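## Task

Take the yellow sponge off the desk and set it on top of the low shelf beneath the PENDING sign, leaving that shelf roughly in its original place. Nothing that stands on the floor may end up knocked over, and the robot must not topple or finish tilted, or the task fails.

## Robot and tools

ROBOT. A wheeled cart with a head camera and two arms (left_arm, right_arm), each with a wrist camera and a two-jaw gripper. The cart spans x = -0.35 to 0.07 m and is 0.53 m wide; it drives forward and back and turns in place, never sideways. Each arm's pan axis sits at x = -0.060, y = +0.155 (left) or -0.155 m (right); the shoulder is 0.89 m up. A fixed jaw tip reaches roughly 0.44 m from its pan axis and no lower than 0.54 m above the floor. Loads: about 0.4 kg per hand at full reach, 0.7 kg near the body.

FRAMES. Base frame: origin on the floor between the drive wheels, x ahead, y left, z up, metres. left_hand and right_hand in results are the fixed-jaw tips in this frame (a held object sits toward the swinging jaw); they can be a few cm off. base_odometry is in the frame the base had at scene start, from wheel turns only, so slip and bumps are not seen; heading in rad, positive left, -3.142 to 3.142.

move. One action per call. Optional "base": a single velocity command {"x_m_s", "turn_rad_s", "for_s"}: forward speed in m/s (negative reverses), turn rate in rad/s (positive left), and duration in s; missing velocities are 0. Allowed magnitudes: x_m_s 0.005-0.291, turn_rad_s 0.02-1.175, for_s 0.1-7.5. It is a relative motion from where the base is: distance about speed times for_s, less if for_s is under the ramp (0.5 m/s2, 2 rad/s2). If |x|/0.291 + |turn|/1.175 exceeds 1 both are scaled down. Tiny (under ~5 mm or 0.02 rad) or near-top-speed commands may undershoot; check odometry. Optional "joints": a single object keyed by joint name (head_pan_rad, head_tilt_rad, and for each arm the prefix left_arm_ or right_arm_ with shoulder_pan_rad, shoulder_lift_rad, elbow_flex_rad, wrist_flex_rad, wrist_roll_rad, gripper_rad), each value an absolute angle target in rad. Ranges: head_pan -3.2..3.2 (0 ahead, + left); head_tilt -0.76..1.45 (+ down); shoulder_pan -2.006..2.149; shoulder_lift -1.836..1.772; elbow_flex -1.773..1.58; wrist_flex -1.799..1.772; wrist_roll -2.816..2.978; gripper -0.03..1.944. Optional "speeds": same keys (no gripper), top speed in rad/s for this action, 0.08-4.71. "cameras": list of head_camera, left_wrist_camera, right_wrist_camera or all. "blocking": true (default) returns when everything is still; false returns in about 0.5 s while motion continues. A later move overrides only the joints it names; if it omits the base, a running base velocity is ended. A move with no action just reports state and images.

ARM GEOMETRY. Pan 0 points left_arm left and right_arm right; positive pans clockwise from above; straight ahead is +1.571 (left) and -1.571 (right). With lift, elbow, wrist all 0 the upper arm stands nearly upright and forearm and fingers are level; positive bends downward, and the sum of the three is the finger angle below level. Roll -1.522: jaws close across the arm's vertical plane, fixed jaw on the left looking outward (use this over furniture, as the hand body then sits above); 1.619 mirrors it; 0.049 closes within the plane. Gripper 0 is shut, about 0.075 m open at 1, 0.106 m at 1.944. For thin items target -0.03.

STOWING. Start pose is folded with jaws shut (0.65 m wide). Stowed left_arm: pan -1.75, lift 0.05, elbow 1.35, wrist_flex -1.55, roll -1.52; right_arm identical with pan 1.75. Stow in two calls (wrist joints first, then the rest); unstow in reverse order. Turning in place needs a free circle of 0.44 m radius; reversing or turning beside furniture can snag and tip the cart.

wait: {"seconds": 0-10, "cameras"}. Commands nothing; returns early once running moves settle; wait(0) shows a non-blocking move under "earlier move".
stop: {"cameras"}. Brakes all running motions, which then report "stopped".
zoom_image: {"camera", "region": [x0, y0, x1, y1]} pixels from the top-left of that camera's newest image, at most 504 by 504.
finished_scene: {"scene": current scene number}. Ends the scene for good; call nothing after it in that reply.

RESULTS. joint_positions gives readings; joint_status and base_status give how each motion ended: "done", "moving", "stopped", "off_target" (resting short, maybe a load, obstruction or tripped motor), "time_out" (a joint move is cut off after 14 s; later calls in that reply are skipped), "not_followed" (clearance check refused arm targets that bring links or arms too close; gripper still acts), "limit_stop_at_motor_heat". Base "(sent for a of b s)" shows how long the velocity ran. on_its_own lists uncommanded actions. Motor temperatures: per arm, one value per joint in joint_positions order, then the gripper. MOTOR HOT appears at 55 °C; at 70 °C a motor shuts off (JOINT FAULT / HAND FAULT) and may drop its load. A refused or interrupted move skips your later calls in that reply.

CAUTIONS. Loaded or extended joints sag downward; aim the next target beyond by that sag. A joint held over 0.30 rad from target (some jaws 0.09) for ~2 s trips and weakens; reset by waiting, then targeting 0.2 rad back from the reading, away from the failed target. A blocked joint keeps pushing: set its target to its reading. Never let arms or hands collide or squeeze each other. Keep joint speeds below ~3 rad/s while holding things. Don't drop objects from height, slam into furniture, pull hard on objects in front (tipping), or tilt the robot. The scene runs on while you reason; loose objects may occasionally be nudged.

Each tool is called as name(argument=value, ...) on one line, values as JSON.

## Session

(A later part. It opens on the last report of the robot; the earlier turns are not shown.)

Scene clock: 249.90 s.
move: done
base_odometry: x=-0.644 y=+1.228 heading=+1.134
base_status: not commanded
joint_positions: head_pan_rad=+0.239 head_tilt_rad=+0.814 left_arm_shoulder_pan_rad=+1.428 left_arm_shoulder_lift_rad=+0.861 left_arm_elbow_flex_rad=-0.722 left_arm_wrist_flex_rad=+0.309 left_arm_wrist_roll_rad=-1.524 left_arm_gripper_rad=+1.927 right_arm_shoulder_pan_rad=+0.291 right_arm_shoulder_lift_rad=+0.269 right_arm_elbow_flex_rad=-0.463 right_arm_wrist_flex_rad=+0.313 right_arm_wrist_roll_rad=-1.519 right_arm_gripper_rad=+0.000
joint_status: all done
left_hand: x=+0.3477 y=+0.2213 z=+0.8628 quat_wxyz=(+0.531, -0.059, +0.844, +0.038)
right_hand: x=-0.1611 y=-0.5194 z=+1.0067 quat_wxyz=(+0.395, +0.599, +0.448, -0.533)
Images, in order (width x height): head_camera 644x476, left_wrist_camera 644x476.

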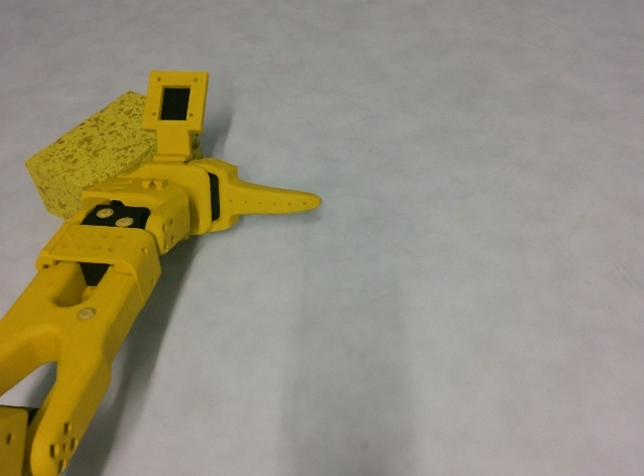

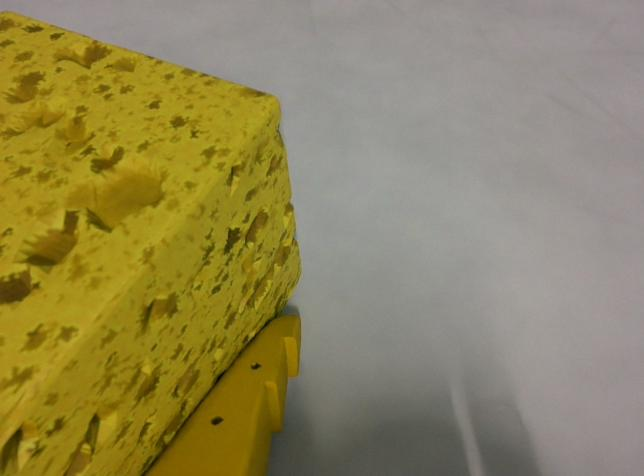

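move(joints={"left_arm_shoulder_lift_rad":0.25,"left_arm_elbow_flex_rad":-0.5,"left_arm_wrist_flex_rad":0.3})

move(base={"x_m_s":-0.12,"for_s":1.1}, joints={"left_arm_shoulder_pan_rad":1.571})

move(base={"turn_rad_s":-0.4,"for_s":1.12})

move(base={"x_m_s":-0.18,"for_s":1.45})

move(base={"turn_rad_s":0.4,"for_s":1.12})

move(joints={"head_pan_rad":0.1,"head_tilt_rad":0.75,"left_arm_elbow_flex_rad":-0.3,"left_arm_wrist_flex_rad":0.5}, cameras=["head_camera","left_wrist_camera"])

Scene clock: 272.40 s.
move: done
base_odometry: x=-0.644 y=+1.228 heading=+1.134
base_status: not commanded
joint_positions: head_pan_rad=+0.239 head_tilt_rad=+0.814 left_arm_shoulder_pan_rad=+1.425 left_arm_shoulder_lift_rad=+0.309 left_arm_elbow_flex_rad=-0.496 left_arm_wrist_flex_rad=+0.307 left_arm_wrist_roll_rad=-1.524 left_arm_gripper_rad=+1.927 right_arm_shoulder_pan_rad=+0.291 right_arm_shoulder_lift_rad=+0.269 right_arm_elbow_flex_rad=-0.463 right_arm_wrist_flex_rad=+0.313 right_arm_wrist_roll_rad=-1.519 right_arm_gripper_rad=+0.000
joint_status: all done
left_hand: x=+0.3171 y=+0.2181 z=+1.0036 quat_wxyz=(+0.662, -0.054, +0.746, +0.049)
right_hand: x=-0.1611 y=-0.5194 z=+1.0067 quat_wxyz=(+0.395, +0.599, +0.448, -0.533)
pictures: none

Scene clock: 274.30 s.
move: done
base_odometry: x=-0.700 y=+1.108 heading=+1.134
base_status: done (sent for 1.1 of 1.1 s)
joint_positions: head_pan_rad=+0.239 head_tilt_rad=+0.814 left_arm_shoulder_pan_rad=+1.565 left_arm_shoulder_lift_rad=+0.307 left_arm_elbow_flex_rad=-0.496 left_arm_wrist_flex_rad=+0.307 left_arm_wrist_roll_rad=-1.524 left_arm_gripper_rad=+1.927 right_arm_shoulder_pan_rad=+0.291 right_arm_shoulder_lift_rad=+0.269 right_arm_elbow_flex_rad=-0.463 right_arm_wrist_flex_rad=+0.313 right_arm_wrist_roll_rad=-1.519 right_arm_gripper_rad=+0.000
joint_status: all done
left_hand: x=+0.3220 y=+0.1650 z=+1.0042 quat_wxyz=(+0.664, -0.002, +0.748, +0.003)
right_hand: x=-0.1611 y=-0.5194 z=+1.0067 quat_wxyz=(+0.395, +0.599, +0.448, -0.533)
pictures: none

Scene clock: 276.27 s.
move: done
base_odometry: x=-0.700 y=+1.107 heading=+0.682
base_status: done (sent for 1.13 of 1.13 s)
joint_positions: head_pan_rad=+0.239 head_tilt_rad=+0.814 left_arm_shoulder_pan_rad=+1.571 left_arm_shoulder_lift_rad=+0.307 left_arm_elbow_flex_rad=-0.496 left_arm_wrist_flex_rad=+0.307 left_arm_wrist_roll_rad=-1.524 left_arm_gripper_rad=+1.927 right_arm_shoulder_pan_rad=+0.289 right_arm_shoulder_lift_rad=+0.269 right_arm_elbow_flex_rad=-0.463 right_arm_wrist_flex_rad=+0.313 right_arm_wrist_roll_rad=-1.519 right_arm_gripper_rad=+0.000
joint_status: not commanded
left_hand: x=+0.3220 y=+0.1627 z=+1.0042 quat_wxyz=(+0.664, +0.001, +0.748, +0.001)
right_hand: x=-0.1605 y=-0.5196 z=+1.0067 quat_wxyz=(+0.396, +0.599, +0.448, -0.533)
pictures: none

Scene clock: 279.53 s.
move: done
base_odometry: x=-0.903 y=+0.943 heading=+0.682
base_status: done (sent for 1.47 of 1.47 s)
joint_positions: head_pan_rad=+0.241 head_tilt_rad=+0.813 left_arm_shoulder_pan_rad=+1.571 left_arm_shoulder_lift_rad=+0.287 left_arm_elbow_flex_rad=-0.492 left_arm_wrist_flex_rad=+0.307 left_arm_wrist_roll_rad=-1.526 left_arm_gripper_rad=+1.927 right_arm_shoulder_pan_rad=+0.302 right_arm_shoulder_lift_rad=+0.272 right_arm_elbow_flex_rad=-0.464 right_arm_wrist_flex_rad=+0.311 right_arm_wrist_roll_rad=-1.526 right_arm_gripper_rad=+0.000
joint_status: not commanded
left_hand: x=+0.3199 y=+0.1627 z=+1.0098 quat_wxyz=(+0.670, +0.001, +0.742, +0.001)
right_hand: x=-0.1651 y=-0.5187 z=+1.0064 quat_wxyz=(+0.395, +0.603, +0.442, -0.534)
pictures: none

Scene clock: 281.50 s.
move: done
base_odometry: x=-0.905 y=+0.941 heading=+1.138
base_status: done (sent for 1.13 of 1.13 s)
joint_positions: head_pan_rad=+0.241 head_tilt_rad=+0.813 left_arm_shoulder_pan_rad=+1.568 left_arm_shoulder_lift_rad=+0.287 left_arm_elbow_flex_rad=-0.492 left_arm_wrist_flex_rad=+0.307 left_arm_wrist_roll_rad=-1.526 left_arm_gripper_rad=+1.927 right_arm_shoulder_pan_rad=+0.300 right_arm_shoulder_lift_rad=+0.272 right_arm_elbow_flex_rad=-0.464 right_arm_wrist_flex_rad=+0.311 right_arm_wrist_roll_rad=-1.526 right_arm_gripper_rad=+0.000
joint_status: not commanded
left_hand: x=+0.3198 y=+0.1638 z=+1.0098 quat_wxyz=(+0.670, +0.000, +0.742, +0.002)
right_hand: x=-0.1645 y=-0.5188 z=+1.0064 quat_wxyz=(+0.395, +0.603, +0.443, -0.533)
pictures: none

Scene clock: 282.37 s.
move: done
base_odometry: x=-0.905 y=+0.941 heading=+1.138
base_status: not commanded
joint_positions: head_pan_rad=+0.109 head_tilt_rad=+0.764 left_arm_shoulder_pan_rad=+1.568 left_arm_shoulder_lift_rad=+0.287 left_arm_elbow_flex_rad=-0.296 left_arm_wrist_flex_rad=+0.499 left_arm_wrist_roll_rad=-1.526 left_arm_gripper_rad=+1.927 right_arm_shoulder_pan_rad=+0.300 right_arm_shoulder_lift_rad=+0.272 right_arm_elbow_flex_rad=-0.464 right_arm_wrist_flex_rad=+0.311 right_arm_wrist_roll_rad=-1.526 right_arm_gripper_rad=+0.000
joint_status: all done
left_hand: x=+0.3055 y=+0.1638 z=+0.9245 quat_wxyz=(+0.514, +0.000, +0.858, +0.002)
right_hand: x=-0.1645 y=-0.5188 z=+1.0064 quat_wxyz=(+0.395, +0.603, +0.443, -0.533)
Images, in order (width x height): head_camera 644x476, left_wrist_camera 644x476.

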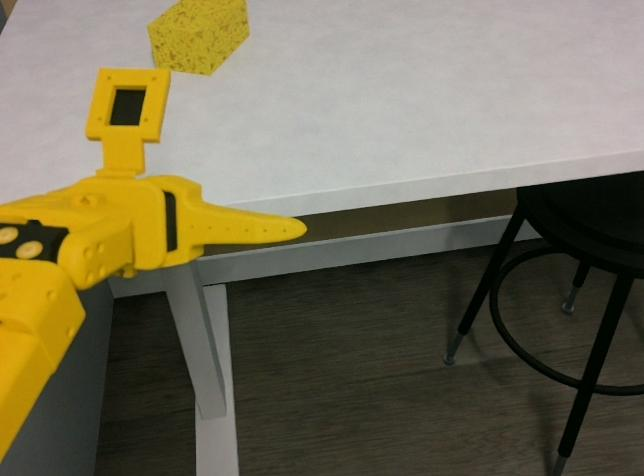

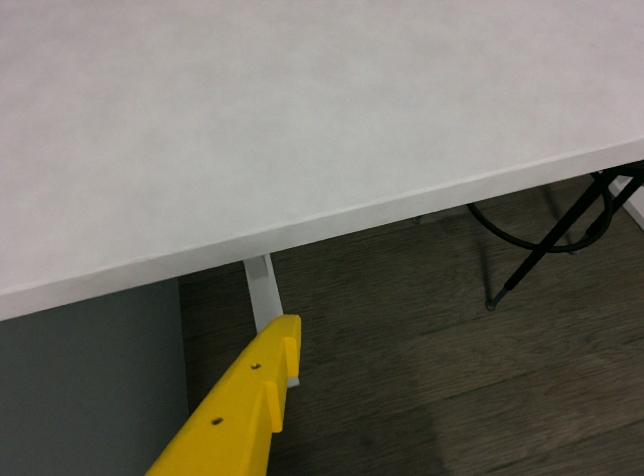

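move(joints={"head_pan_rad":0.7,"head_tilt_rad":0.8,"left_arm_elbow_flex_rad":-0.6}, cameras=["head_camera","left_wrist_camera"])

move(joints={"head_pan_rad":1.5}, cameras=["head_camera"])

Scene clock: 312.77 s.
move: done
base_odometry: x=-0.905 y=+0.941 heading=+1.138
base_status: not commanded
joint_positions: head_pan_rad=+0.689 head_tilt_rad=+0.794 left_arm_shoulder_pan_rad=+1.568 left_arm_shoulder_lift_rad=+0.287 left_arm_elbow_flex_rad=-0.561 left_arm_wrist_flex_rad=+0.499 left_arm_wrist_roll_rad=-1.526 left_arm_gripper_rad=+1.927 right_arm_shoulder_pan_rad=+0.300 right_arm_shoulder_lift_rad=+0.272 right_arm_elbow_flex_rad=-0.464 right_arm_wrist_flex_rad=+0.311 right_arm_wrist_roll_rad=-1.526 right_arm_gripper_rad=+0.000
joint_status: all done
left_hand: x=+0.3140 y=+0.1638 z=+0.9994 quat_wxyz=(+0.623, +0.000, +0.782, +0.002)
right_hand: x=-0.1645 y=-0.5188 z=+1.0064 quat_wxyz=(+0.395, +0.603, +0.443, -0.533)
Images, in order (width x height): head_camera 644x476, left_wrist_camera 644x476.

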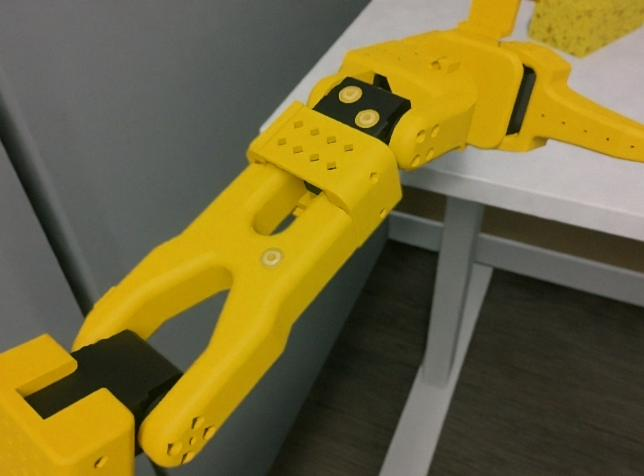

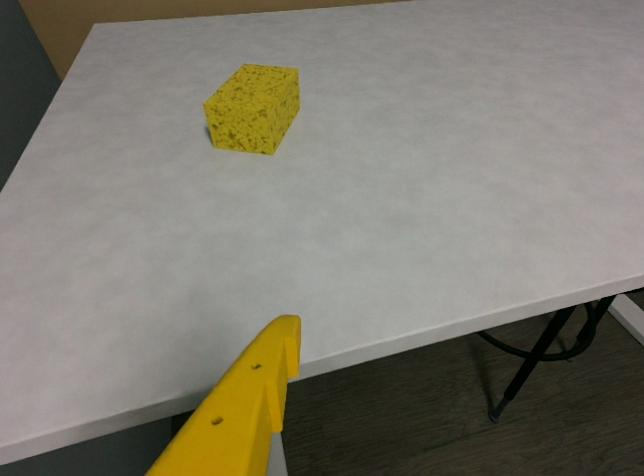

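Scene clock: 314.10 s.
move: done
base_odometry: x=-0.905 y=+0.941 heading=+1.138
base_status: not commanded
joint_positions: head_pan_rad=+1.489 head_tilt_rad=+0.794 left_arm_shoulder_pan_rad=+1.568 left_arm_shoulder_lift_rad=+0.287 left_arm_elbow_flex_rad=-0.561 left_arm_wrist_flex_rad=+0.499 left_arm_wrist_roll_rad=-1.526 left_arm_gripper_rad=+1.927 right_arm_shoulder_pan_rad=+0.300 right_arm_shoulder_lift_rad=+0.272 right_arm_elbow_flex_rad=-0.464 right_arm_wrist_flex_rad=+0.311 right_arm_wrist_roll_rad=-1.526 right_arm_gripper_rad=+0.000
joint_status: all done
left_hand: x=+0.3140 y=+0.1638 z=+0.9994 quat_wxyz=(+0.623, +0.000, +0.782, +0.002)
right_hand: x=-0.1645 y=-0.5188 z=+1.0064 quat_wxyz=(+0.395, +0.603, +0.443, -0.533)
Images, in order (width x height): head_camera 644x476.

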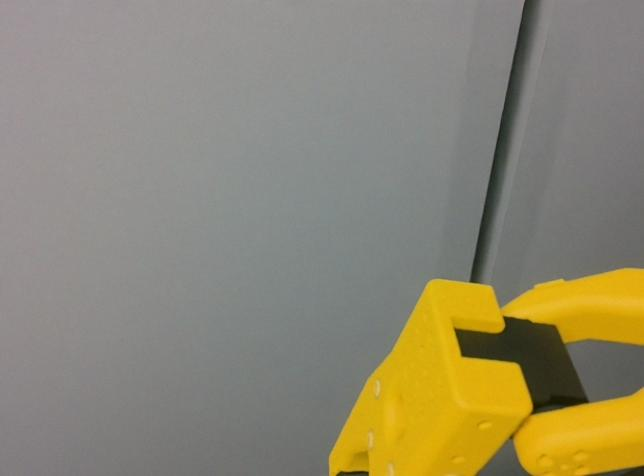

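move(base={"turn_rad_s":0.4,"for_s":1.25}, joints={"head_pan_rad":0,"head_tilt_rad":0.75})

move(base={"x_m_s":0.12,"for_s":1.7})

move(base={"turn_rad_s":-0.3,"for_s":0.95}, joints={"left_arm_shoulder_pan_rad":1.9}, cameras=["head_camera","left_wrist_camera"])

Scene clock: 337.87 s.
move: done
base_odometry: x=-0.905 y=+0.941 heading=+1.645
base_status: done (sent for 1.27 of 1.27 s)
joint_positions: head_pan_rad=+0.009 head_tilt_rad=+0.764 left_arm_shoulder_pan_rad=+1.569 left_arm_shoulder_lift_rad=+0.287 left_arm_elbow_flex_rad=-0.562 left_arm_wrist_flex_rad=+0.499 left_arm_wrist_roll_rad=-1.526 left_arm_gripper_rad=+1.927 right_arm_shoulder_pan_rad=+0.302 right_arm_shoulder_lift_rad=+0.272 right_arm_elbow_flex_rad=-0.464 right_arm_wrist_flex_rad=+0.311 right_arm_wrist_roll_rad=-1.526 right_arm_gripper_rad=+0.000
joint_status: all done
left_hand: x=+0.3140 y=+0.1632 z=+0.9998 quat_wxyz=(+0.624, +0.001, +0.782, +0.001)
right_hand: x=-0.1651 y=-0.5187 z=+1.0064 quat_wxyz=(+0.395, +0.603, +0.442, -0.534)
pictures: none

Scene clock: 340.47 s.
move: done
base_odometry: x=-0.920 y=+1.146 heading=+1.645
base_status: done (sent for 1.7 of 1.7 s)
joint_positions: head_pan_rad=+0.009 head_tilt_rad=+0.763 left_arm_shoulder_pan_rad=+1.569 left_arm_shoulder_lift_rad=+0.287 left_arm_elbow_flex_rad=-0.562 left_arm_wrist_flex_rad=+0.499 left_arm_wrist_roll_rad=-1.526 left_arm_gripper_rad=+1.927 right_arm_shoulder_pan_rad=+0.302 right_arm_shoulder_lift_rad=+0.272 right_arm_elbow_flex_rad=-0.464 right_arm_wrist_flex_rad=+0.311 right_arm_wrist_roll_rad=-1.526 right_arm_gripper_rad=+0.000
joint_status: not commanded
left_hand: x=+0.3140 y=+0.1632 z=+0.9998 quat_wxyz=(+0.624, +0.001, +0.782, +0.001)
right_hand: x=-0.1651 y=-0.5187 z=+1.0064 quat_wxyz=(+0.395, +0.603, +0.442, -0.534)
pictures: none

Scene clock: 342.47 s.
move: done
base_odometry: x=-0.921 y=+1.145 heading=+1.352
base_status: done (sent for 0.97 of 0.97 s)
joint_positions: head_pan_rad=+0.009 head_tilt_rad=+0.763 left_arm_shoulder_pan_rad=+1.893 left_arm_shoulder_lift_rad=+0.287 left_arm_elbow_flex_rad=-0.562 left_arm_wrist_flex_rad=+0.499 left_arm_wrist_roll_rad=-1.526 left_arm_gripper_rad=+1.927 right_arm_shoulder_pan_rad=+0.300 right_arm_shoulder_lift_rad=+0.272 right_arm_elbow_flex_rad=-0.464 right_arm_wrist_flex_rad=+0.311 right_arm_wrist_roll_rad=-1.526 right_arm_gripper_rad=+0.000
joint_status: all done
left_hand: x=+0.2972 y=+0.0439 z=+0.9998 quat_wxyz=(+0.616, +0.127, +0.771, -0.099)
right_hand: x=-0.1645 y=-0.5188 z=+1.0064 quat_wxyz=(+0.395, +0.603, +0.443, -0.533)
Images, in order (width x height): head_camera 644x476, left_wrist_camera 644x476.

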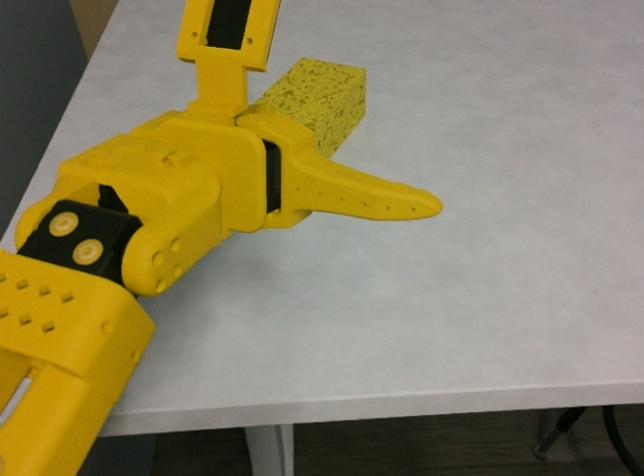

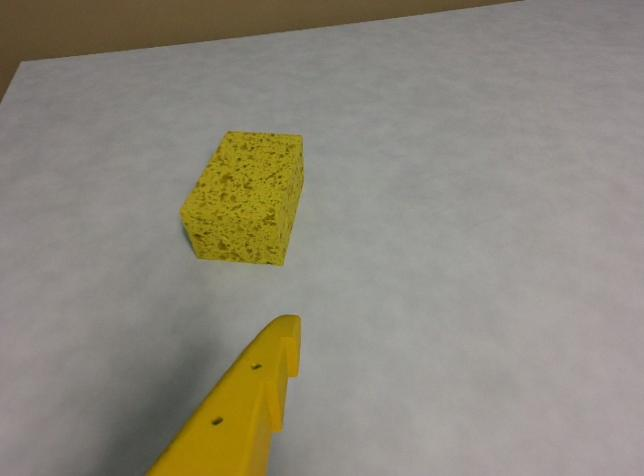

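move(base={"x_m_s":0.1,"for_s":1.15}, joints={"left_arm_shoulder_pan_rad":1.72,"left_arm_elbow_flex_rad":-0.45,"head_pan_rad":0.1,"head_tilt_rad":0.85}, cameras=["head_camera","left_wrist_camera"])

Scene clock: 354.67 s.
move: done
base_odometry: x=-0.895 y=+1.260 heading=+1.352
base_status: done (sent for 1.17 of 1.17 s)
joint_positions: head_pan_rad=+0.089 head_tilt_rad=+0.844 left_arm_shoulder_pan_rad=+1.726 left_arm_shoulder_lift_rad=+0.287 left_arm_elbow_flex_rad=-0.446 left_arm_wrist_flex_rad=+0.499 left_arm_wrist_roll_rad=-1.526 left_arm_gripper_rad=+1.927 right_arm_shoulder_pan_rad=+0.296 right_arm_shoulder_lift_rad=+0.272 right_arm_elbow_flex_rad=-0.464 right_arm_wrist_flex_rad=+0.311 right_arm_wrist_roll_rad=-1.526 right_arm_gripper_rad=+0.000
joint_status: all done
left_hand: x=+0.3095 y=+0.1051 z=+0.9666 quat_wxyz=(+0.575, +0.065, +0.814, -0.044)
right_hand: x=-0.1629 y=-0.5193 z=+1.0064 quat_wxyz=(+0.396, +0.602, +0.444, -0.532)
Images, in order (width x height): head_camera 644x476, left_wrist_camera 644x476.

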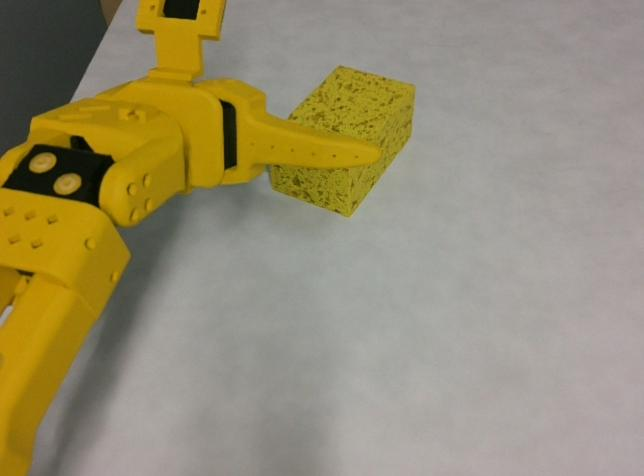

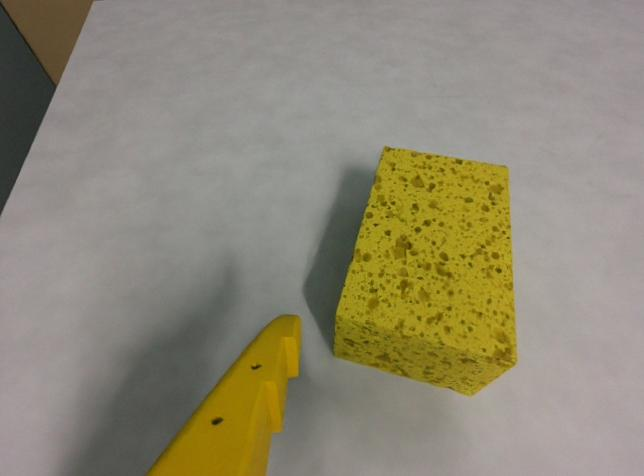

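move(joints={"left_arm_shoulder_pan_rad":1.745,"left_arm_shoulder_lift_rad":0.85,"left_arm_elbow_flex_rad":-0.72,"left_arm_wrist_flex_rad":0.31}, speeds={"left_arm_shoulder_lift_rad":0.7,"left_arm_elbow_flex_rad":0.35,"left_arm_wrist_flex_rad":0.3}, cameras=["head_camera","left_wrist_camera"])

Scene clock: 365.57 s.
move: done
base_odometry: x=-0.895 y=+1.260 heading=+1.352
base_status: not commanded
joint_positions: head_pan_rad=+0.089 head_tilt_rad=+0.844 left_arm_shoulder_pan_rad=+1.743 left_arm_shoulder_lift_rad=+0.850 left_arm_elbow_flex_rad=-0.705 left_arm_wrist_flex_rad=+0.312 left_arm_wrist_roll_rad=-1.526 left_arm_gripper_rad=+1.927 right_arm_shoulder_pan_rad=+0.297 right_arm_shoulder_lift_rad=+0.272 right_arm_elbow_flex_rad=-0.464 right_arm_wrist_flex_rad=+0.311 right_arm_wrist_roll_rad=-1.526 right_arm_gripper_rad=+0.000
joint_status: all done
left_hand: x=+0.3469 y=+0.0922 z=+0.8618 quat_wxyz=(+0.527, +0.074, +0.846, -0.044)
right_hand: x=-0.1634 y=-0.5191 z=+1.0064 quat_wxyz=(+0.396, +0.602, +0.444, -0.533)
Images, in order (width x height): head_camera 644x476, left_wrist_camera 644x476.

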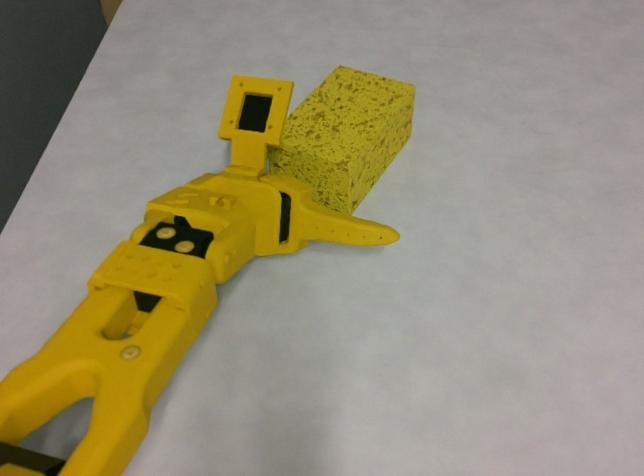

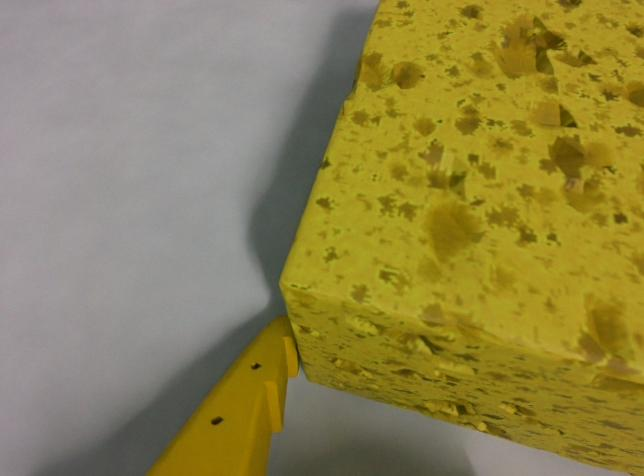

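move(base={"x_m_s":0.06,"for_s":0.75})

move(joints={"left_arm_shoulder_pan_rad":1.775,"left_arm_shoulder_lift_rad":0.88})

move(joints={"left_arm_gripper_rad":0.6}, cameras=["head_camera","left_wrist_camera"])

Scene clock: 374.13 s.
move: done
base_odometry: x=-0.885 y=+1.304 heading=+1.352
base_status: done (sent for 0.77 of 0.77 s)
joint_positions: head_pan_rad=+0.089 head_tilt_rad=+0.844 left_arm_shoulder_pan_rad=+1.744 left_arm_shoulder_lift_rad=+0.850 left_arm_elbow_flex_rad=-0.707 left_arm_wrist_flex_rad=+0.310 left_arm_wrist_roll_rad=-1.526 left_arm_gripper_rad=+1.927 right_arm_shoulder_pan_rad=+0.302 right_arm_shoulder_lift_rad=+0.272 right_arm_elbow_flex_rad=-0.464 right_arm_wrist_flex_rad=+0.311 right_arm_wrist_roll_rad=-1.526 right_arm_gripper_rad=+0.000
joint_status: not commanded
left_hand: x=+0.3471 y=+0.0915 z=+0.8625 quat_wxyz=(+0.528, +0.075, +0.845, -0.045)
right_hand: x=-0.1651 y=-0.5187 z=+1.0064 quat_wxyz=(+0.395, +0.603, +0.442, -0.534)
pictures: none

Scene clock: 374.63 s.
move: off_target
base_odometry: x=-0.885 y=+1.304 heading=+1.352
base_status: not commanded
joint_positions: head_pan_rad=+0.089 head_tilt_rad=+0.844 left_arm_shoulder_pan_rad=+1.752 left_arm_shoulder_lift_rad=+0.864 left_arm_elbow_flex_rad=-0.719 left_arm_wrist_flex_rad=+0.309 left_arm_wrist_roll_rad=-1.526 left_arm_gripper_rad=+1.927 right_arm_shoulder_pan_rad=+0.302 right_arm_shoulder_lift_rad=+0.272 right_arm_elbow_flex_rad=-0.464 right_arm_wrist_flex_rad=+0.311 right_arm_wrist_roll_rad=-1.526 right_arm_gripper_rad=+0.000
joint_status: left_arm_shoulder_pan_rad off_target (ended at +1.752, target +1.775); the others done
left_hand: x=+0.3472 y=+0.0883 z=+0.8608 quat_wxyz=(+0.528, +0.078, +0.845, -0.047)
right_hand: x=-0.1651 y=-0.5187 z=+1.0064 quat_wxyz=(+0.395, +0.603, +0.442, -0.534)
pictures: none

Scene clock: 375.83 s.
move: off_target
base_odometry: x=-0.885 y=+1.304 heading=+1.352
base_status: not commanded
joint_positions: head_pan_rad=+0.089 head_tilt_rad=+0.844 left_arm_shoulder_pan_rad=+1.757 left_arm_shoulder_lift_rad=+0.864 left_arm_elbow_flex_rad=-0.719 left_arm_wrist_flex_rad=+0.309 left_arm_wrist_roll_rad=-1.526 left_arm_gripper_rad=+0.841 right_arm_shoulder_pan_rad=+0.302 right_arm_shoulder_lift_rad=+0.272 right_arm_elbow_flex_rad=-0.464 right_arm_wrist_flex_rad=+0.311 right_arm_wrist_roll_rad=-1.526 right_arm_gripper_rad=+0.000
joint_status: left_arm_gripper_rad off_target (ended at +0.840, target +0.600)
left_hand: x=+0.3469 y=+0.0864 z=+0.8608 quat_wxyz=(+0.528, +0.080, +0.844, -0.048)
right_hand: x=-0.1651 y=-0.5187 z=+1.0064 quat_wxyz=(+0.395, +0.603, +0.442, -0.534)
Images, in order (width x height): head_camera 644x476, left_wrist_camera 644x476.

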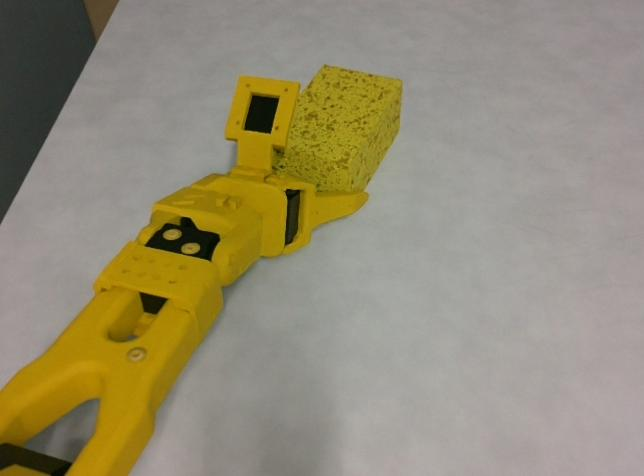

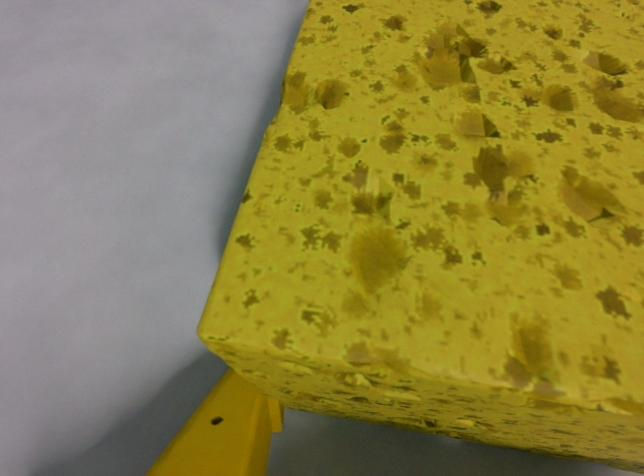

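move(joints={"left_arm_shoulder_lift_rad":0.35,"left_arm_elbow_flex_rad":-0.65,"left_arm_wrist_flex_rad":0.5,"left_arm_gripper_rad":0.65}, speeds={"left_arm_shoulder_lift_rad":0.6,"left_arm_elbow_flex_rad":0.3,"left_arm_wrist_flex_rad":0.3}, cameras=["head_camera","left_wrist_camera"])

Scene clock: 406.53 s.
move: off_target
base_odometry: x=-0.885 y=+1.304 heading=+1.352
base_status: not commanded
joint_positions: head_pan_rad=+0.089 head_tilt_rad=+0.844 left_arm_shoulder_pan_rad=+1.769 left_arm_shoulder_lift_rad=+0.418 left_arm_elbow_flex_rad=-0.644 left_arm_wrist_flex_rad=+0.499 left_arm_wrist_roll_rad=-1.526 left_arm_gripper_rad=+0.841 right_arm_shoulder_pan_rad=+0.302 right_arm_shoulder_lift_rad=+0.272 right_arm_elbow_flex_rad=-0.464 right_arm_wrist_flex_rad=+0.311 right_arm_wrist_roll_rad=-1.526 right_arm_gripper_rad=+0.000
joint_status: left_arm_gripper_rad off_target (ended at +0.840, target +0.650); the others done
left_hand: x=+0.3205 y=+0.0865 z=+0.9773 quat_wxyz=(+0.601, +0.080, +0.793, -0.059)
right_hand: x=-0.1651 y=-0.5187 z=+1.0064 quat_wxyz=(+0.395, +0.603, +0.442, -0.534)
Images, in order (width x height): head_camera 644x476, left_wrist_camera 644x476.

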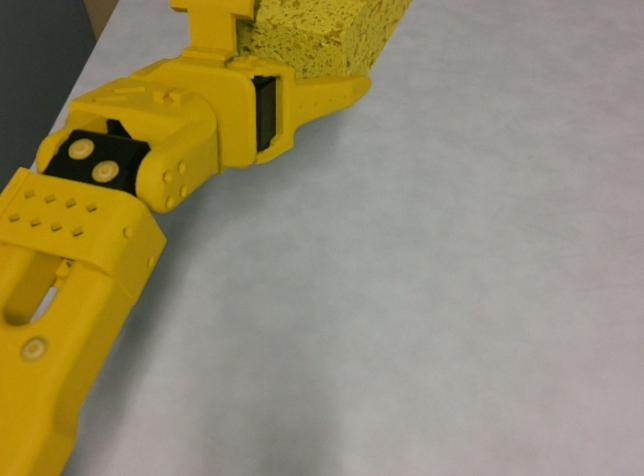

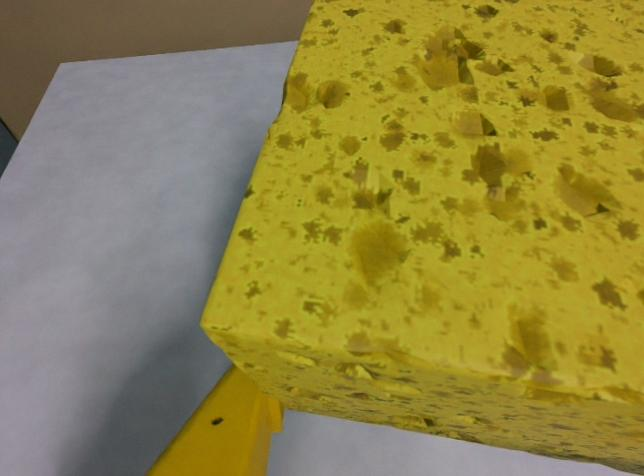

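move(base={"x_m_s":-0.2,"for_s":2.0})

move(base={"turn_rad_s":0.4,"for_s":0.5}, joints={"right_arm_shoulder_pan_rad":-1.3,"head_pan_rad":1.5,"head_tilt_rad":0.6}, cameras=["head_camera"])

move(joints={"head_pan_rad":-1.55,"head_tilt_rad":0.4}, cameras=["head_camera"])

Scene clock: 419.10 s.
move: done
base_odometry: x=-0.971 y=+0.913 heading=+1.357
base_status: done (sent for 2 of 2 s)
joint_positions: head_pan_rad=+0.089 head_tilt_rad=+0.844 left_arm_shoulder_pan_rad=+1.770 left_arm_shoulder_lift_rad=+0.418 left_arm_elbow_flex_rad=-0.644 left_arm_wrist_flex_rad=+0.499 left_arm_wrist_roll_rad=-1.526 left_arm_gripper_rad=+0.841 right_arm_shoulder_pan_rad=+0.297 right_arm_shoulder_lift_rad=+0.272 right_arm_elbow_flex_rad=-0.464 right_arm_wrist_flex_rad=+0.311 right_arm_wrist_roll_rad=-1.526 right_arm_gripper_rad=+0.000
joint_status: not commanded
left_hand: x=+0.3204 y=+0.0860 z=+0.9773 quat_wxyz=(+0.601, +0.081, +0.793, -0.059)
right_hand: x=-0.1634 y=-0.5191 z=+1.0064 quat_wxyz=(+0.396, +0.602, +0.444, -0.533)
pictures: none

Scene clock: 421.00 s.
move: done
base_odometry: x=-0.971 y=+0.913 heading=+1.555
base_status: done (sent for 0.5 of 0.5 s)
joint_positions: head_pan_rad=+1.489 head_tilt_rad=+0.613 left_arm_shoulder_pan_rad=+1.773 left_arm_shoulder_lift_rad=+0.418 left_arm_elbow_flex_rad=-0.644 left_arm_wrist_flex_rad=+0.499 left_arm_wrist_roll_rad=-1.526 left_arm_gripper_rad=+0.841 right_arm_shoulder_pan_rad=-1.289 right_arm_shoulder_lift_rad=+0.272 right_arm_elbow_flex_rad=-0.464 right_arm_wrist_flex_rad=+0.311 right_arm_wrist_roll_rad=-1.526 right_arm_gripper_rad=+0.000
joint_status: all done
left_hand: x=+0.3201 y=+0.0848 z=+0.9773 quat_wxyz=(+0.601, +0.082, +0.793, -0.060)
right_hand: x=+0.3057 y=-0.2528 z=+1.0064 quat_wxyz=(+0.657, +0.107, +0.740, -0.092)
Images, in order (width x height): head_camera 644x476.

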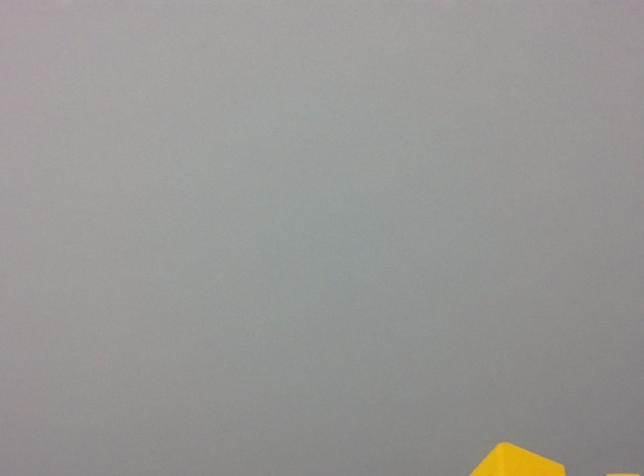

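Scene clock: 423.83 s.
move: done
base_odometry: x=-0.971 y=+0.913 heading=+1.555
base_status: not commanded
joint_positions: head_pan_rad=-1.540 head_tilt_rad=+0.413 left_arm_shoulder_pan_rad=+1.773 left_arm_shoulder_lift_rad=+0.418 left_arm_elbow_flex_rad=-0.644 left_arm_wrist_flex_rad=+0.499 left_arm_wrist_roll_rad=-1.526 left_arm_gripper_rad=+0.841 right_arm_shoulder_pan_rad=-1.289 right_arm_shoulder_lift_rad=+0.272 right_arm_elbow_flex_rad=-0.464 right_arm_wrist_flex_rad=+0.311 right_arm_wrist_roll_rad=-1.526 right_arm_gripper_rad=+0.000
joint_status: all done
left_hand: x=+0.3201 y=+0.0848 z=+0.9773 quat_wxyz=(+0.601, +0.082, +0.793, -0.060)
right_hand: x=+0.3057 y=-0.2528 z=+1.0064 quat_wxyz=(+0.657, +0.107, +0.740, -0.092)
Images, in order (width x height): head_camera 644x476.

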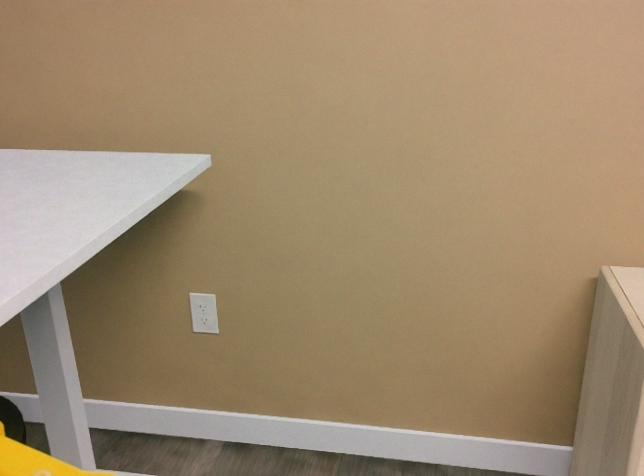

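move(base={"turn_rad_s":0.3,"for_s":0.4})

move(base={"x_m_s":-0.25,"for_s":3.8}, cameras=["head_camera"])

Scene clock: 440.50 s.
move: done
base_odometry: x=-0.971 y=+0.913 heading=+1.673
base_status: done (sent for 0.4 of 0.4 s)
joint_positions: head_pan_rad=-1.540 head_tilt_rad=+0.413 left_arm_shoulder_pan_rad=+1.772 left_arm_shoulder_lift_rad=+0.418 left_arm_elbow_flex_rad=-0.644 left_arm_wrist_flex_rad=+0.499 left_arm_wrist_roll_rad=-1.526 left_arm_gripper_rad=+0.841 right_arm_shoulder_pan_rad=-1.292 right_arm_shoulder_lift_rad=+0.272 right_arm_elbow_flex_rad=-0.464 right_arm_wrist_flex_rad=+0.311 right_arm_wrist_roll_rad=-1.526 right_arm_gripper_rad=+0.000
joint_status: not commanded
left_hand: x=+0.3203 y=+0.0854 z=+0.9773 quat_wxyz=(+0.601, +0.081, +0.793, -0.060)
right_hand: x=+0.3060 y=-0.2517 z=+1.0064 quat_wxyz=(+0.657, +0.105, +0.741, -0.091)
pictures: none

Scene clock: 445.27 s.
move: done
base_odometry: x=-0.873 y=-0.032 heading=+1.674
base_status: done (sent for 3.8 of 3.8 s)
joint_positions: head_pan_rad=-1.540 head_tilt_rad=+0.413 left_arm_shoulder_pan_rad=+1.772 left_arm_shoulder_lift_rad=+0.418 left_arm_elbow_flex_rad=-0.644 left_arm_wrist_flex_rad=+0.499 left_arm_wrist_roll_rad=-1.526 left_arm_gripper_rad=+0.841 right_arm_shoulder_pan_rad=-1.291 right_arm_shoulder_lift_rad=+0.272 right_arm_elbow_flex_rad=-0.464 right_arm_wrist_flex_rad=+0.311 right_arm_wrist_roll_rad=-1.526 right_arm_gripper_rad=+0.000
joint_status: not commanded
left_hand: x=+0.3203 y=+0.0854 z=+0.9773 quat_wxyz=(+0.601, +0.081, +0.793, -0.060)
right_hand: x=+0.3058 y=-0.2523 z=+1.0064 quat_wxyz=(+0.657, +0.106, +0.740, -0.091)
Images, in order (width x height): head_camera 644x476.

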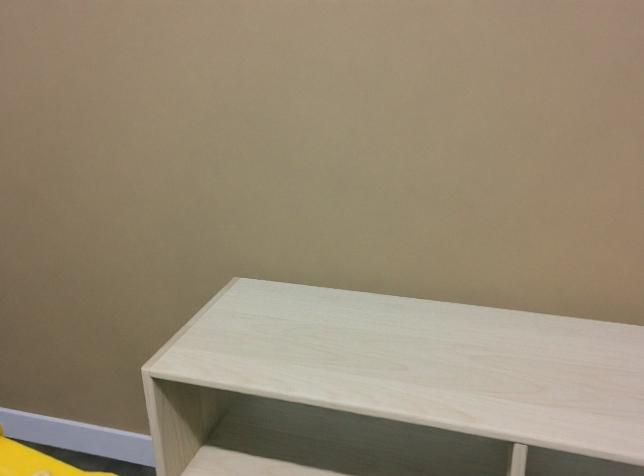

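move(base={"turn_rad_s":-0.6,"for_s":2.9}, joints={"head_pan_rad":0,"head_tilt_rad":-0.3}, cameras=["head_camera"])

move(joints={"head_tilt_rad":0.75}, cameras=["head_camera"])

Scene clock: 459.63 s.
move: done
base_odometry: x=-0.873 y=-0.032 heading=-0.066
base_status: done (sent for 2.9 of 2.9 s)
joint_positions: head_pan_rad=-0.011 head_tilt_rad=-0.290 left_arm_shoulder_pan_rad=+1.772 left_arm_shoulder_lift_rad=+0.418 left_arm_elbow_flex_rad=-0.644 left_arm_wrist_flex_rad=+0.499 left_arm_wrist_roll_rad=-1.526 left_arm_gripper_rad=+0.841 right_arm_shoulder_pan_rad=-1.292 right_arm_shoulder_lift_rad=+0.272 right_arm_elbow_flex_rad=-0.464 right_arm_wrist_flex_rad=+0.311 right_arm_wrist_roll_rad=-1.526 right_arm_gripper_rad=+0.000
joint_status: all done
left_hand: x=+0.3203 y=+0.0854 z=+0.9773 quat_wxyz=(+0.601, +0.081, +0.793, -0.060)
right_hand: x=+0.3060 y=-0.2517 z=+1.0064 quat_wxyz=(+0.657, +0.105, +0.741, -0.091)
Images, in order (width x height): head_camera 644x476.

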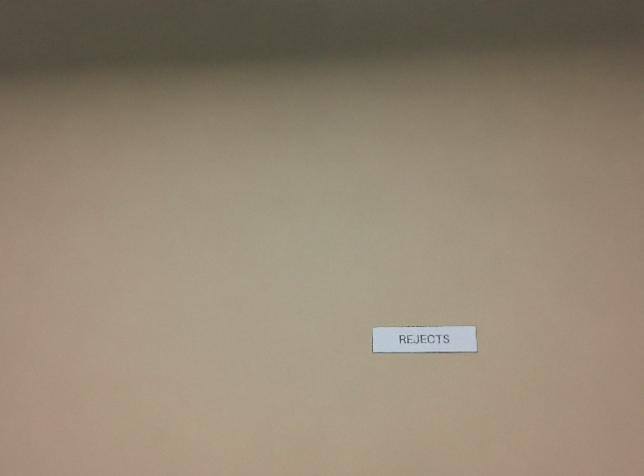

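Scene clock: 461.13 s.
move: done
base_odometry: x=-0.873 y=-0.032 heading=-0.066
base_status: not commanded
joint_positions: head_pan_rad=-0.011 head_tilt_rad=+0.744 left_arm_shoulder_pan_rad=+1.772 left_arm_shoulder_lift_rad=+0.418 left_arm_elbow_flex_rad=-0.644 left_arm_wrist_flex_rad=+0.499 left_arm_wrist_roll_rad=-1.526 left_arm_gripper_rad=+0.841 right_arm_shoulder_pan_rad=-1.292 right_arm_shoulder_lift_rad=+0.272 right_arm_elbow_flex_rad=-0.464 right_arm_wrist_flex_rad=+0.311 right_arm_wrist_roll_rad=-1.526 right_arm_gripper_rad=+0.000
joint_status: all done
left_hand: x=+0.3203 y=+0.0854 z=+0.9773 quat_wxyz=(+0.601, +0.081, +0.793, -0.060)
right_hand: x=+0.3060 y=-0.2517 z=+1.0064 quat_wxyz=(+0.657, +0.105, +0.741, -0.091)
Images, in order (width x height): head_camera 644x476.

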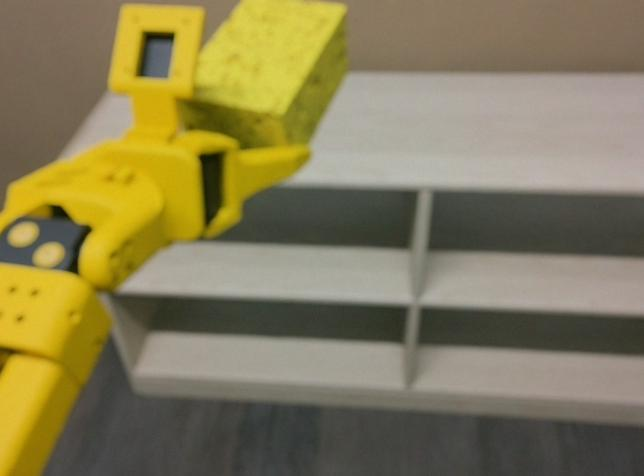

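move(joints={"head_pan_rad":-0.9,"head_tilt_rad":0.1}, cameras=["head_camera"])

move(joints={"head_pan_rad":-1.8}, cameras=["head_camera"])

move(joints={"head_pan_rad":-2.7}, cameras=["head_camera"])

move(joints={"head_pan_rad":2.4}, cameras=["head_camera"])

Scene clock: 468.60 s.
move: done
base_odometry: x=-0.873 y=-0.032 heading=-0.066
base_status: not commanded
joint_positions: head_pan_rad=-0.891 head_tilt_rad=+0.111 left_arm_shoulder_pan_rad=+1.772 left_arm_shoulder_lift_rad=+0.418 left_arm_elbow_flex_rad=-0.644 left_arm_wrist_flex_rad=+0.499 left_arm_wrist_roll_rad=-1.526 left_arm_gripper_rad=+0.841 right_arm_shoulder_pan_rad=-1.292 right_arm_shoulder_lift_rad=+0.272 right_arm_elbow_flex_rad=-0.464 right_arm_wrist_flex_rad=+0.311 right_arm_wrist_roll_rad=-1.526 right_arm_gripper_rad=+0.000
joint_status: all done
left_hand: x=+0.3203 y=+0.0854 z=+0.9773 quat_wxyz=(+0.601, +0.081, +0.793, -0.060)
right_hand: x=+0.3060 y=-0.2517 z=+1.0064 quat_wxyz=(+0.657, +0.105, +0.741, -0.091)
Images, in order (width x height): head_camera 644x476.

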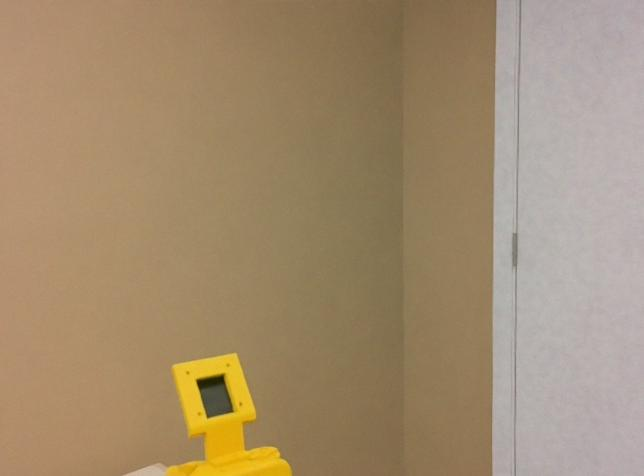

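Scene clock: 470.00 s.
move: done
base_odometry: x=-0.873 y=-0.032 heading=-0.066
base_status: not commanded
joint_positions: head_pan_rad=-1.790 head_tilt_rad=+0.111 left_arm_shoulder_pan_rad=+1.772 left_arm_shoulder_lift_rad=+0.418 left_arm_elbow_flex_rad=-0.644 left_arm_wrist_flex_rad=+0.499 left_arm_wrist_roll_rad=-1.526 left_arm_gripper_rad=+0.841 right_arm_shoulder_pan_rad=-1.292 right_arm_shoulder_lift_rad=+0.272 right_arm_elbow_flex_rad=-0.464 right_arm_wrist_flex_rad=+0.311 right_arm_wrist_roll_rad=-1.526 right_arm_gripper_rad=+0.000
joint_status: all done
left_hand: x=+0.3203 y=+0.0854 z=+0.9773 quat_wxyz=(+0.601, +0.081, +0.793, -0.060)
right_hand: x=+0.3060 y=-0.2517 z=+1.0064 quat_wxyz=(+0.657, +0.105, +0.741, -0.091)
Images, in order (width x height): head_camera 644x476.

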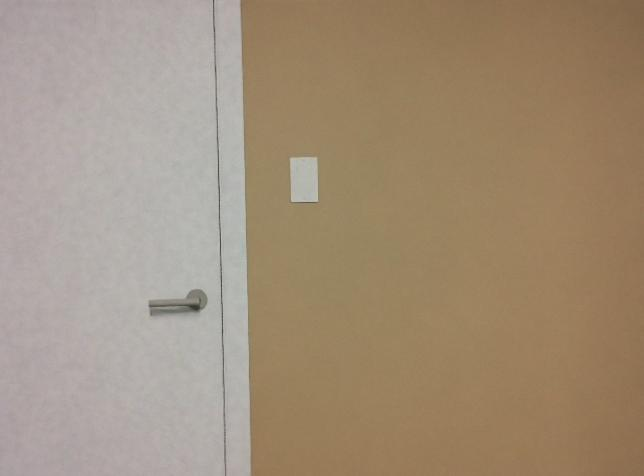

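Scene clock: 471.40 s.
move: done
base_odometry: x=-0.873 y=-0.032 heading=-0.066
base_status: not commanded
joint_positions: head_pan_rad=-2.691 head_tilt_rad=+0.111 left_arm_shoulder_pan_rad=+1.772 left_arm_shoulder_lift_rad=+0.418 left_arm_elbow_flex_rad=-0.644 left_arm_wrist_flex_rad=+0.499 left_arm_wrist_roll_rad=-1.526 left_arm_gripper_rad=+0.841 right_arm_shoulder_pan_rad=-1.292 right_arm_shoulder_lift_rad=+0.272 right_arm_elbow_flex_rad=-0.464 right_arm_wrist_flex_rad=+0.311 right_arm_wrist_roll_rad=-1.526 right_arm_gripper_rad=+0.000
joint_status: all done
left_hand: x=+0.3203 y=+0.0854 z=+0.9773 quat_wxyz=(+0.601, +0.081, +0.793, -0.060)
right_hand: x=+0.3060 y=-0.2517 z=+1.0064 quat_wxyz=(+0.657, +0.105, +0.741, -0.091)
Images, in order (width x height): head_camera 644x476.

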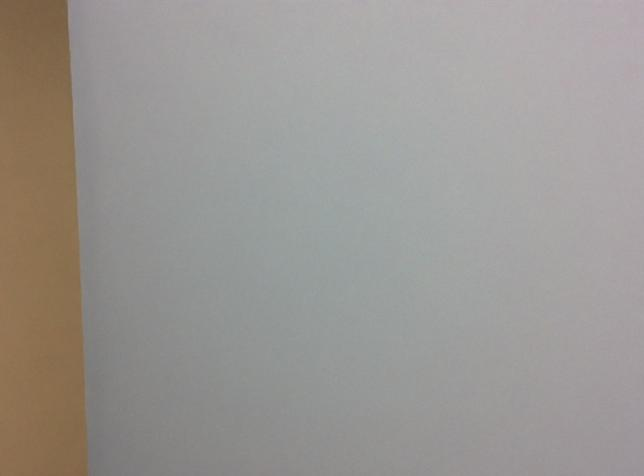

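Scene clock: 475.60 s.
move: done
base_odometry: x=-0.873 y=-0.032 heading=-0.066
base_status: not commanded
joint_positions: head_pan_rad=+2.390 head_tilt_rad=+0.111 left_arm_shoulder_pan_rad=+1.772 left_arm_shoulder_lift_rad=+0.418 left_arm_elbow_flex_rad=-0.644 left_arm_wrist_flex_rad=+0.499 left_arm_wrist_roll_rad=-1.526 left_arm_gripper_rad=+0.841 right_arm_shoulder_pan_rad=-1.292 right_arm_shoulder_lift_rad=+0.272 right_arm_elbow_flex_rad=-0.464 right_arm_wrist_flex_rad=+0.311 right_arm_wrist_roll_rad=-1.526 right_arm_gripper_rad=+0.000
joint_status: all done
left_hand: x=+0.3203 y=+0.0854 z=+0.9773 quat_wxyz=(+0.601, +0.081, +0.793, -0.060)
right_hand: x=+0.3060 y=-0.2517 z=+1.0064 quat_wxyz=(+0.657, +0.105, +0.741, -0.091)
Images, in order (width x height): head_camera 644x476.

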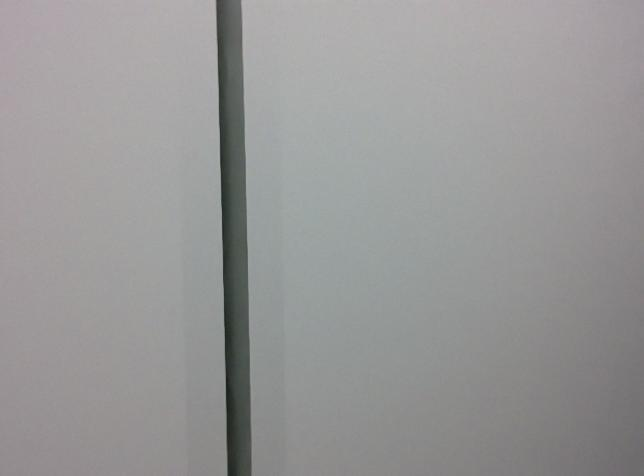

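move(joints={"head_pan_rad":3.1,"head_tilt_rad":0.6}, cameras=["head_camera"])

move(joints={"head_pan_rad":1.9,"head_tilt_rad":0.3}, cameras=["head_camera"])

move(joints={"head_pan_rad":-2.3,"head_tilt_rad":0.6}, cameras=["head_camera"])

Scene clock: 483.10 s.
Motor temperatures (°C): left_arm=[29 29 29 29 29 33] | right_arm=[29 28 27 27 28 27]
move: done
base_odometry: x=-0.873 y=-0.032 heading=-0.066
base_status: not commanded
joint_positions: head_pan_rad=+3.089 head_tilt_rad=+0.593 left_arm_shoulder_pan_rad=+1.772 left_arm_shoulder_lift_rad=+0.418 left_arm_elbow_flex_rad=-0.644 left_arm_wrist_flex_rad=+0.499 left_arm_wrist_roll_rad=-1.526 left_arm_gripper_rad=+0.841 right_arm_shoulder_pan_rad=-1.292 right_arm_shoulder_lift_rad=+0.272 right_arm_elbow_flex_rad=-0.464 right_arm_wrist_flex_rad=+0.311 right_arm_wrist_roll_rad=-1.526 right_arm_gripper_rad=+0.000
joint_status: all done
left_hand: x=+0.3203 y=+0.0854 z=+0.9773 quat_wxyz=(+0.601, +0.081, +0.793, -0.060)
right_hand: x=+0.3060 y=-0.2517 z=+1.0064 quat_wxyz=(+0.657, +0.105, +0.741, -0.091)
Images, in order (width x height): head_camera 644x476.

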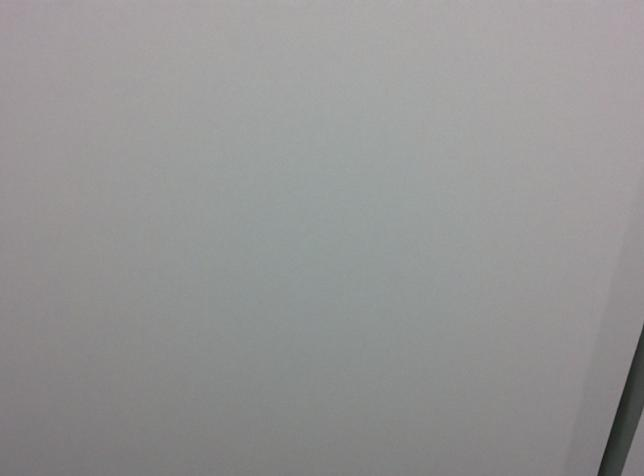

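Scene clock: 484.70 s.
move: done
base_odometry: x=-0.873 y=-0.032 heading=-0.066
base_status: not commanded
joint_positions: head_pan_rad=+1.910 head_tilt_rad=+0.313 left_arm_shoulder_pan_rad=+1.772 left_arm_shoulder_lift_rad=+0.418 left_arm_elbow_flex_rad=-0.644 left_arm_wrist_flex_rad=+0.499 left_arm_wrist_roll_rad=-1.526 left_arm_gripper_rad=+0.841 right_arm_shoulder_pan_rad=-1.292 right_arm_shoulder_lift_rad=+0.272 right_arm_elbow_flex_rad=-0.464 right_arm_wrist_flex_rad=+0.311 right_arm_wrist_roll_rad=-1.526 right_arm_gripper_rad=+0.000
joint_status: all done
left_hand: x=+0.3203 y=+0.0854 z=+0.9773 quat_wxyz=(+0.601, +0.081, +0.793, -0.060)
right_hand: x=+0.3060 y=-0.2517 z=+1.0064 quat_wxyz=(+0.657, +0.105, +0.741, -0.091)
Images, in order (width x height): head_camera 644x476.

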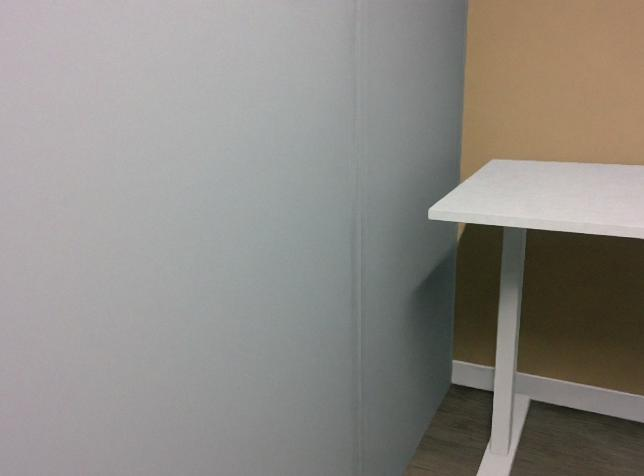

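Scene clock: 488.30 s.
move: done
base_odometry: x=-0.873 y=-0.032 heading=-0.066
base_status: not commanded
joint_positions: head_pan_rad=-2.290 head_tilt_rad=+0.593 left_arm_shoulder_pan_rad=+1.772 left_arm_shoulder_lift_rad=+0.418 left_arm_elbow_flex_rad=-0.644 left_arm_wrist_flex_rad=+0.499 left_arm_wrist_roll_rad=-1.526 left_arm_gripper_rad=+0.841 right_arm_shoulder_pan_rad=-1.292 right_arm_shoulder_lift_rad=+0.272 right_arm_elbow_flex_rad=-0.464 right_arm_wrist_flex_rad=+0.311 right_arm_wrist_roll_rad=-1.526 right_arm_gripper_rad=+0.000
joint_status: all done
left_hand: x=+0.3203 y=+0.0854 z=+0.9773 quat_wxyz=(+0.601, +0.081, +0.793, -0.060)
right_hand: x=+0.3060 y=-0.2517 z=+1.0064 quat_wxyz=(+0.657, +0.105, +0.741, -0.091)
Images, in order (width x height): head_camera 644x476.

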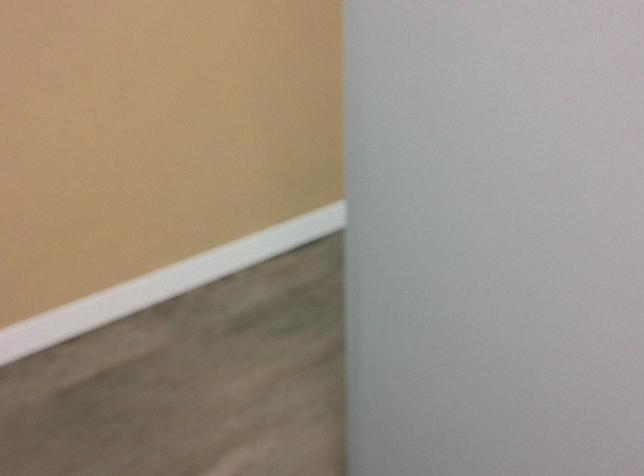

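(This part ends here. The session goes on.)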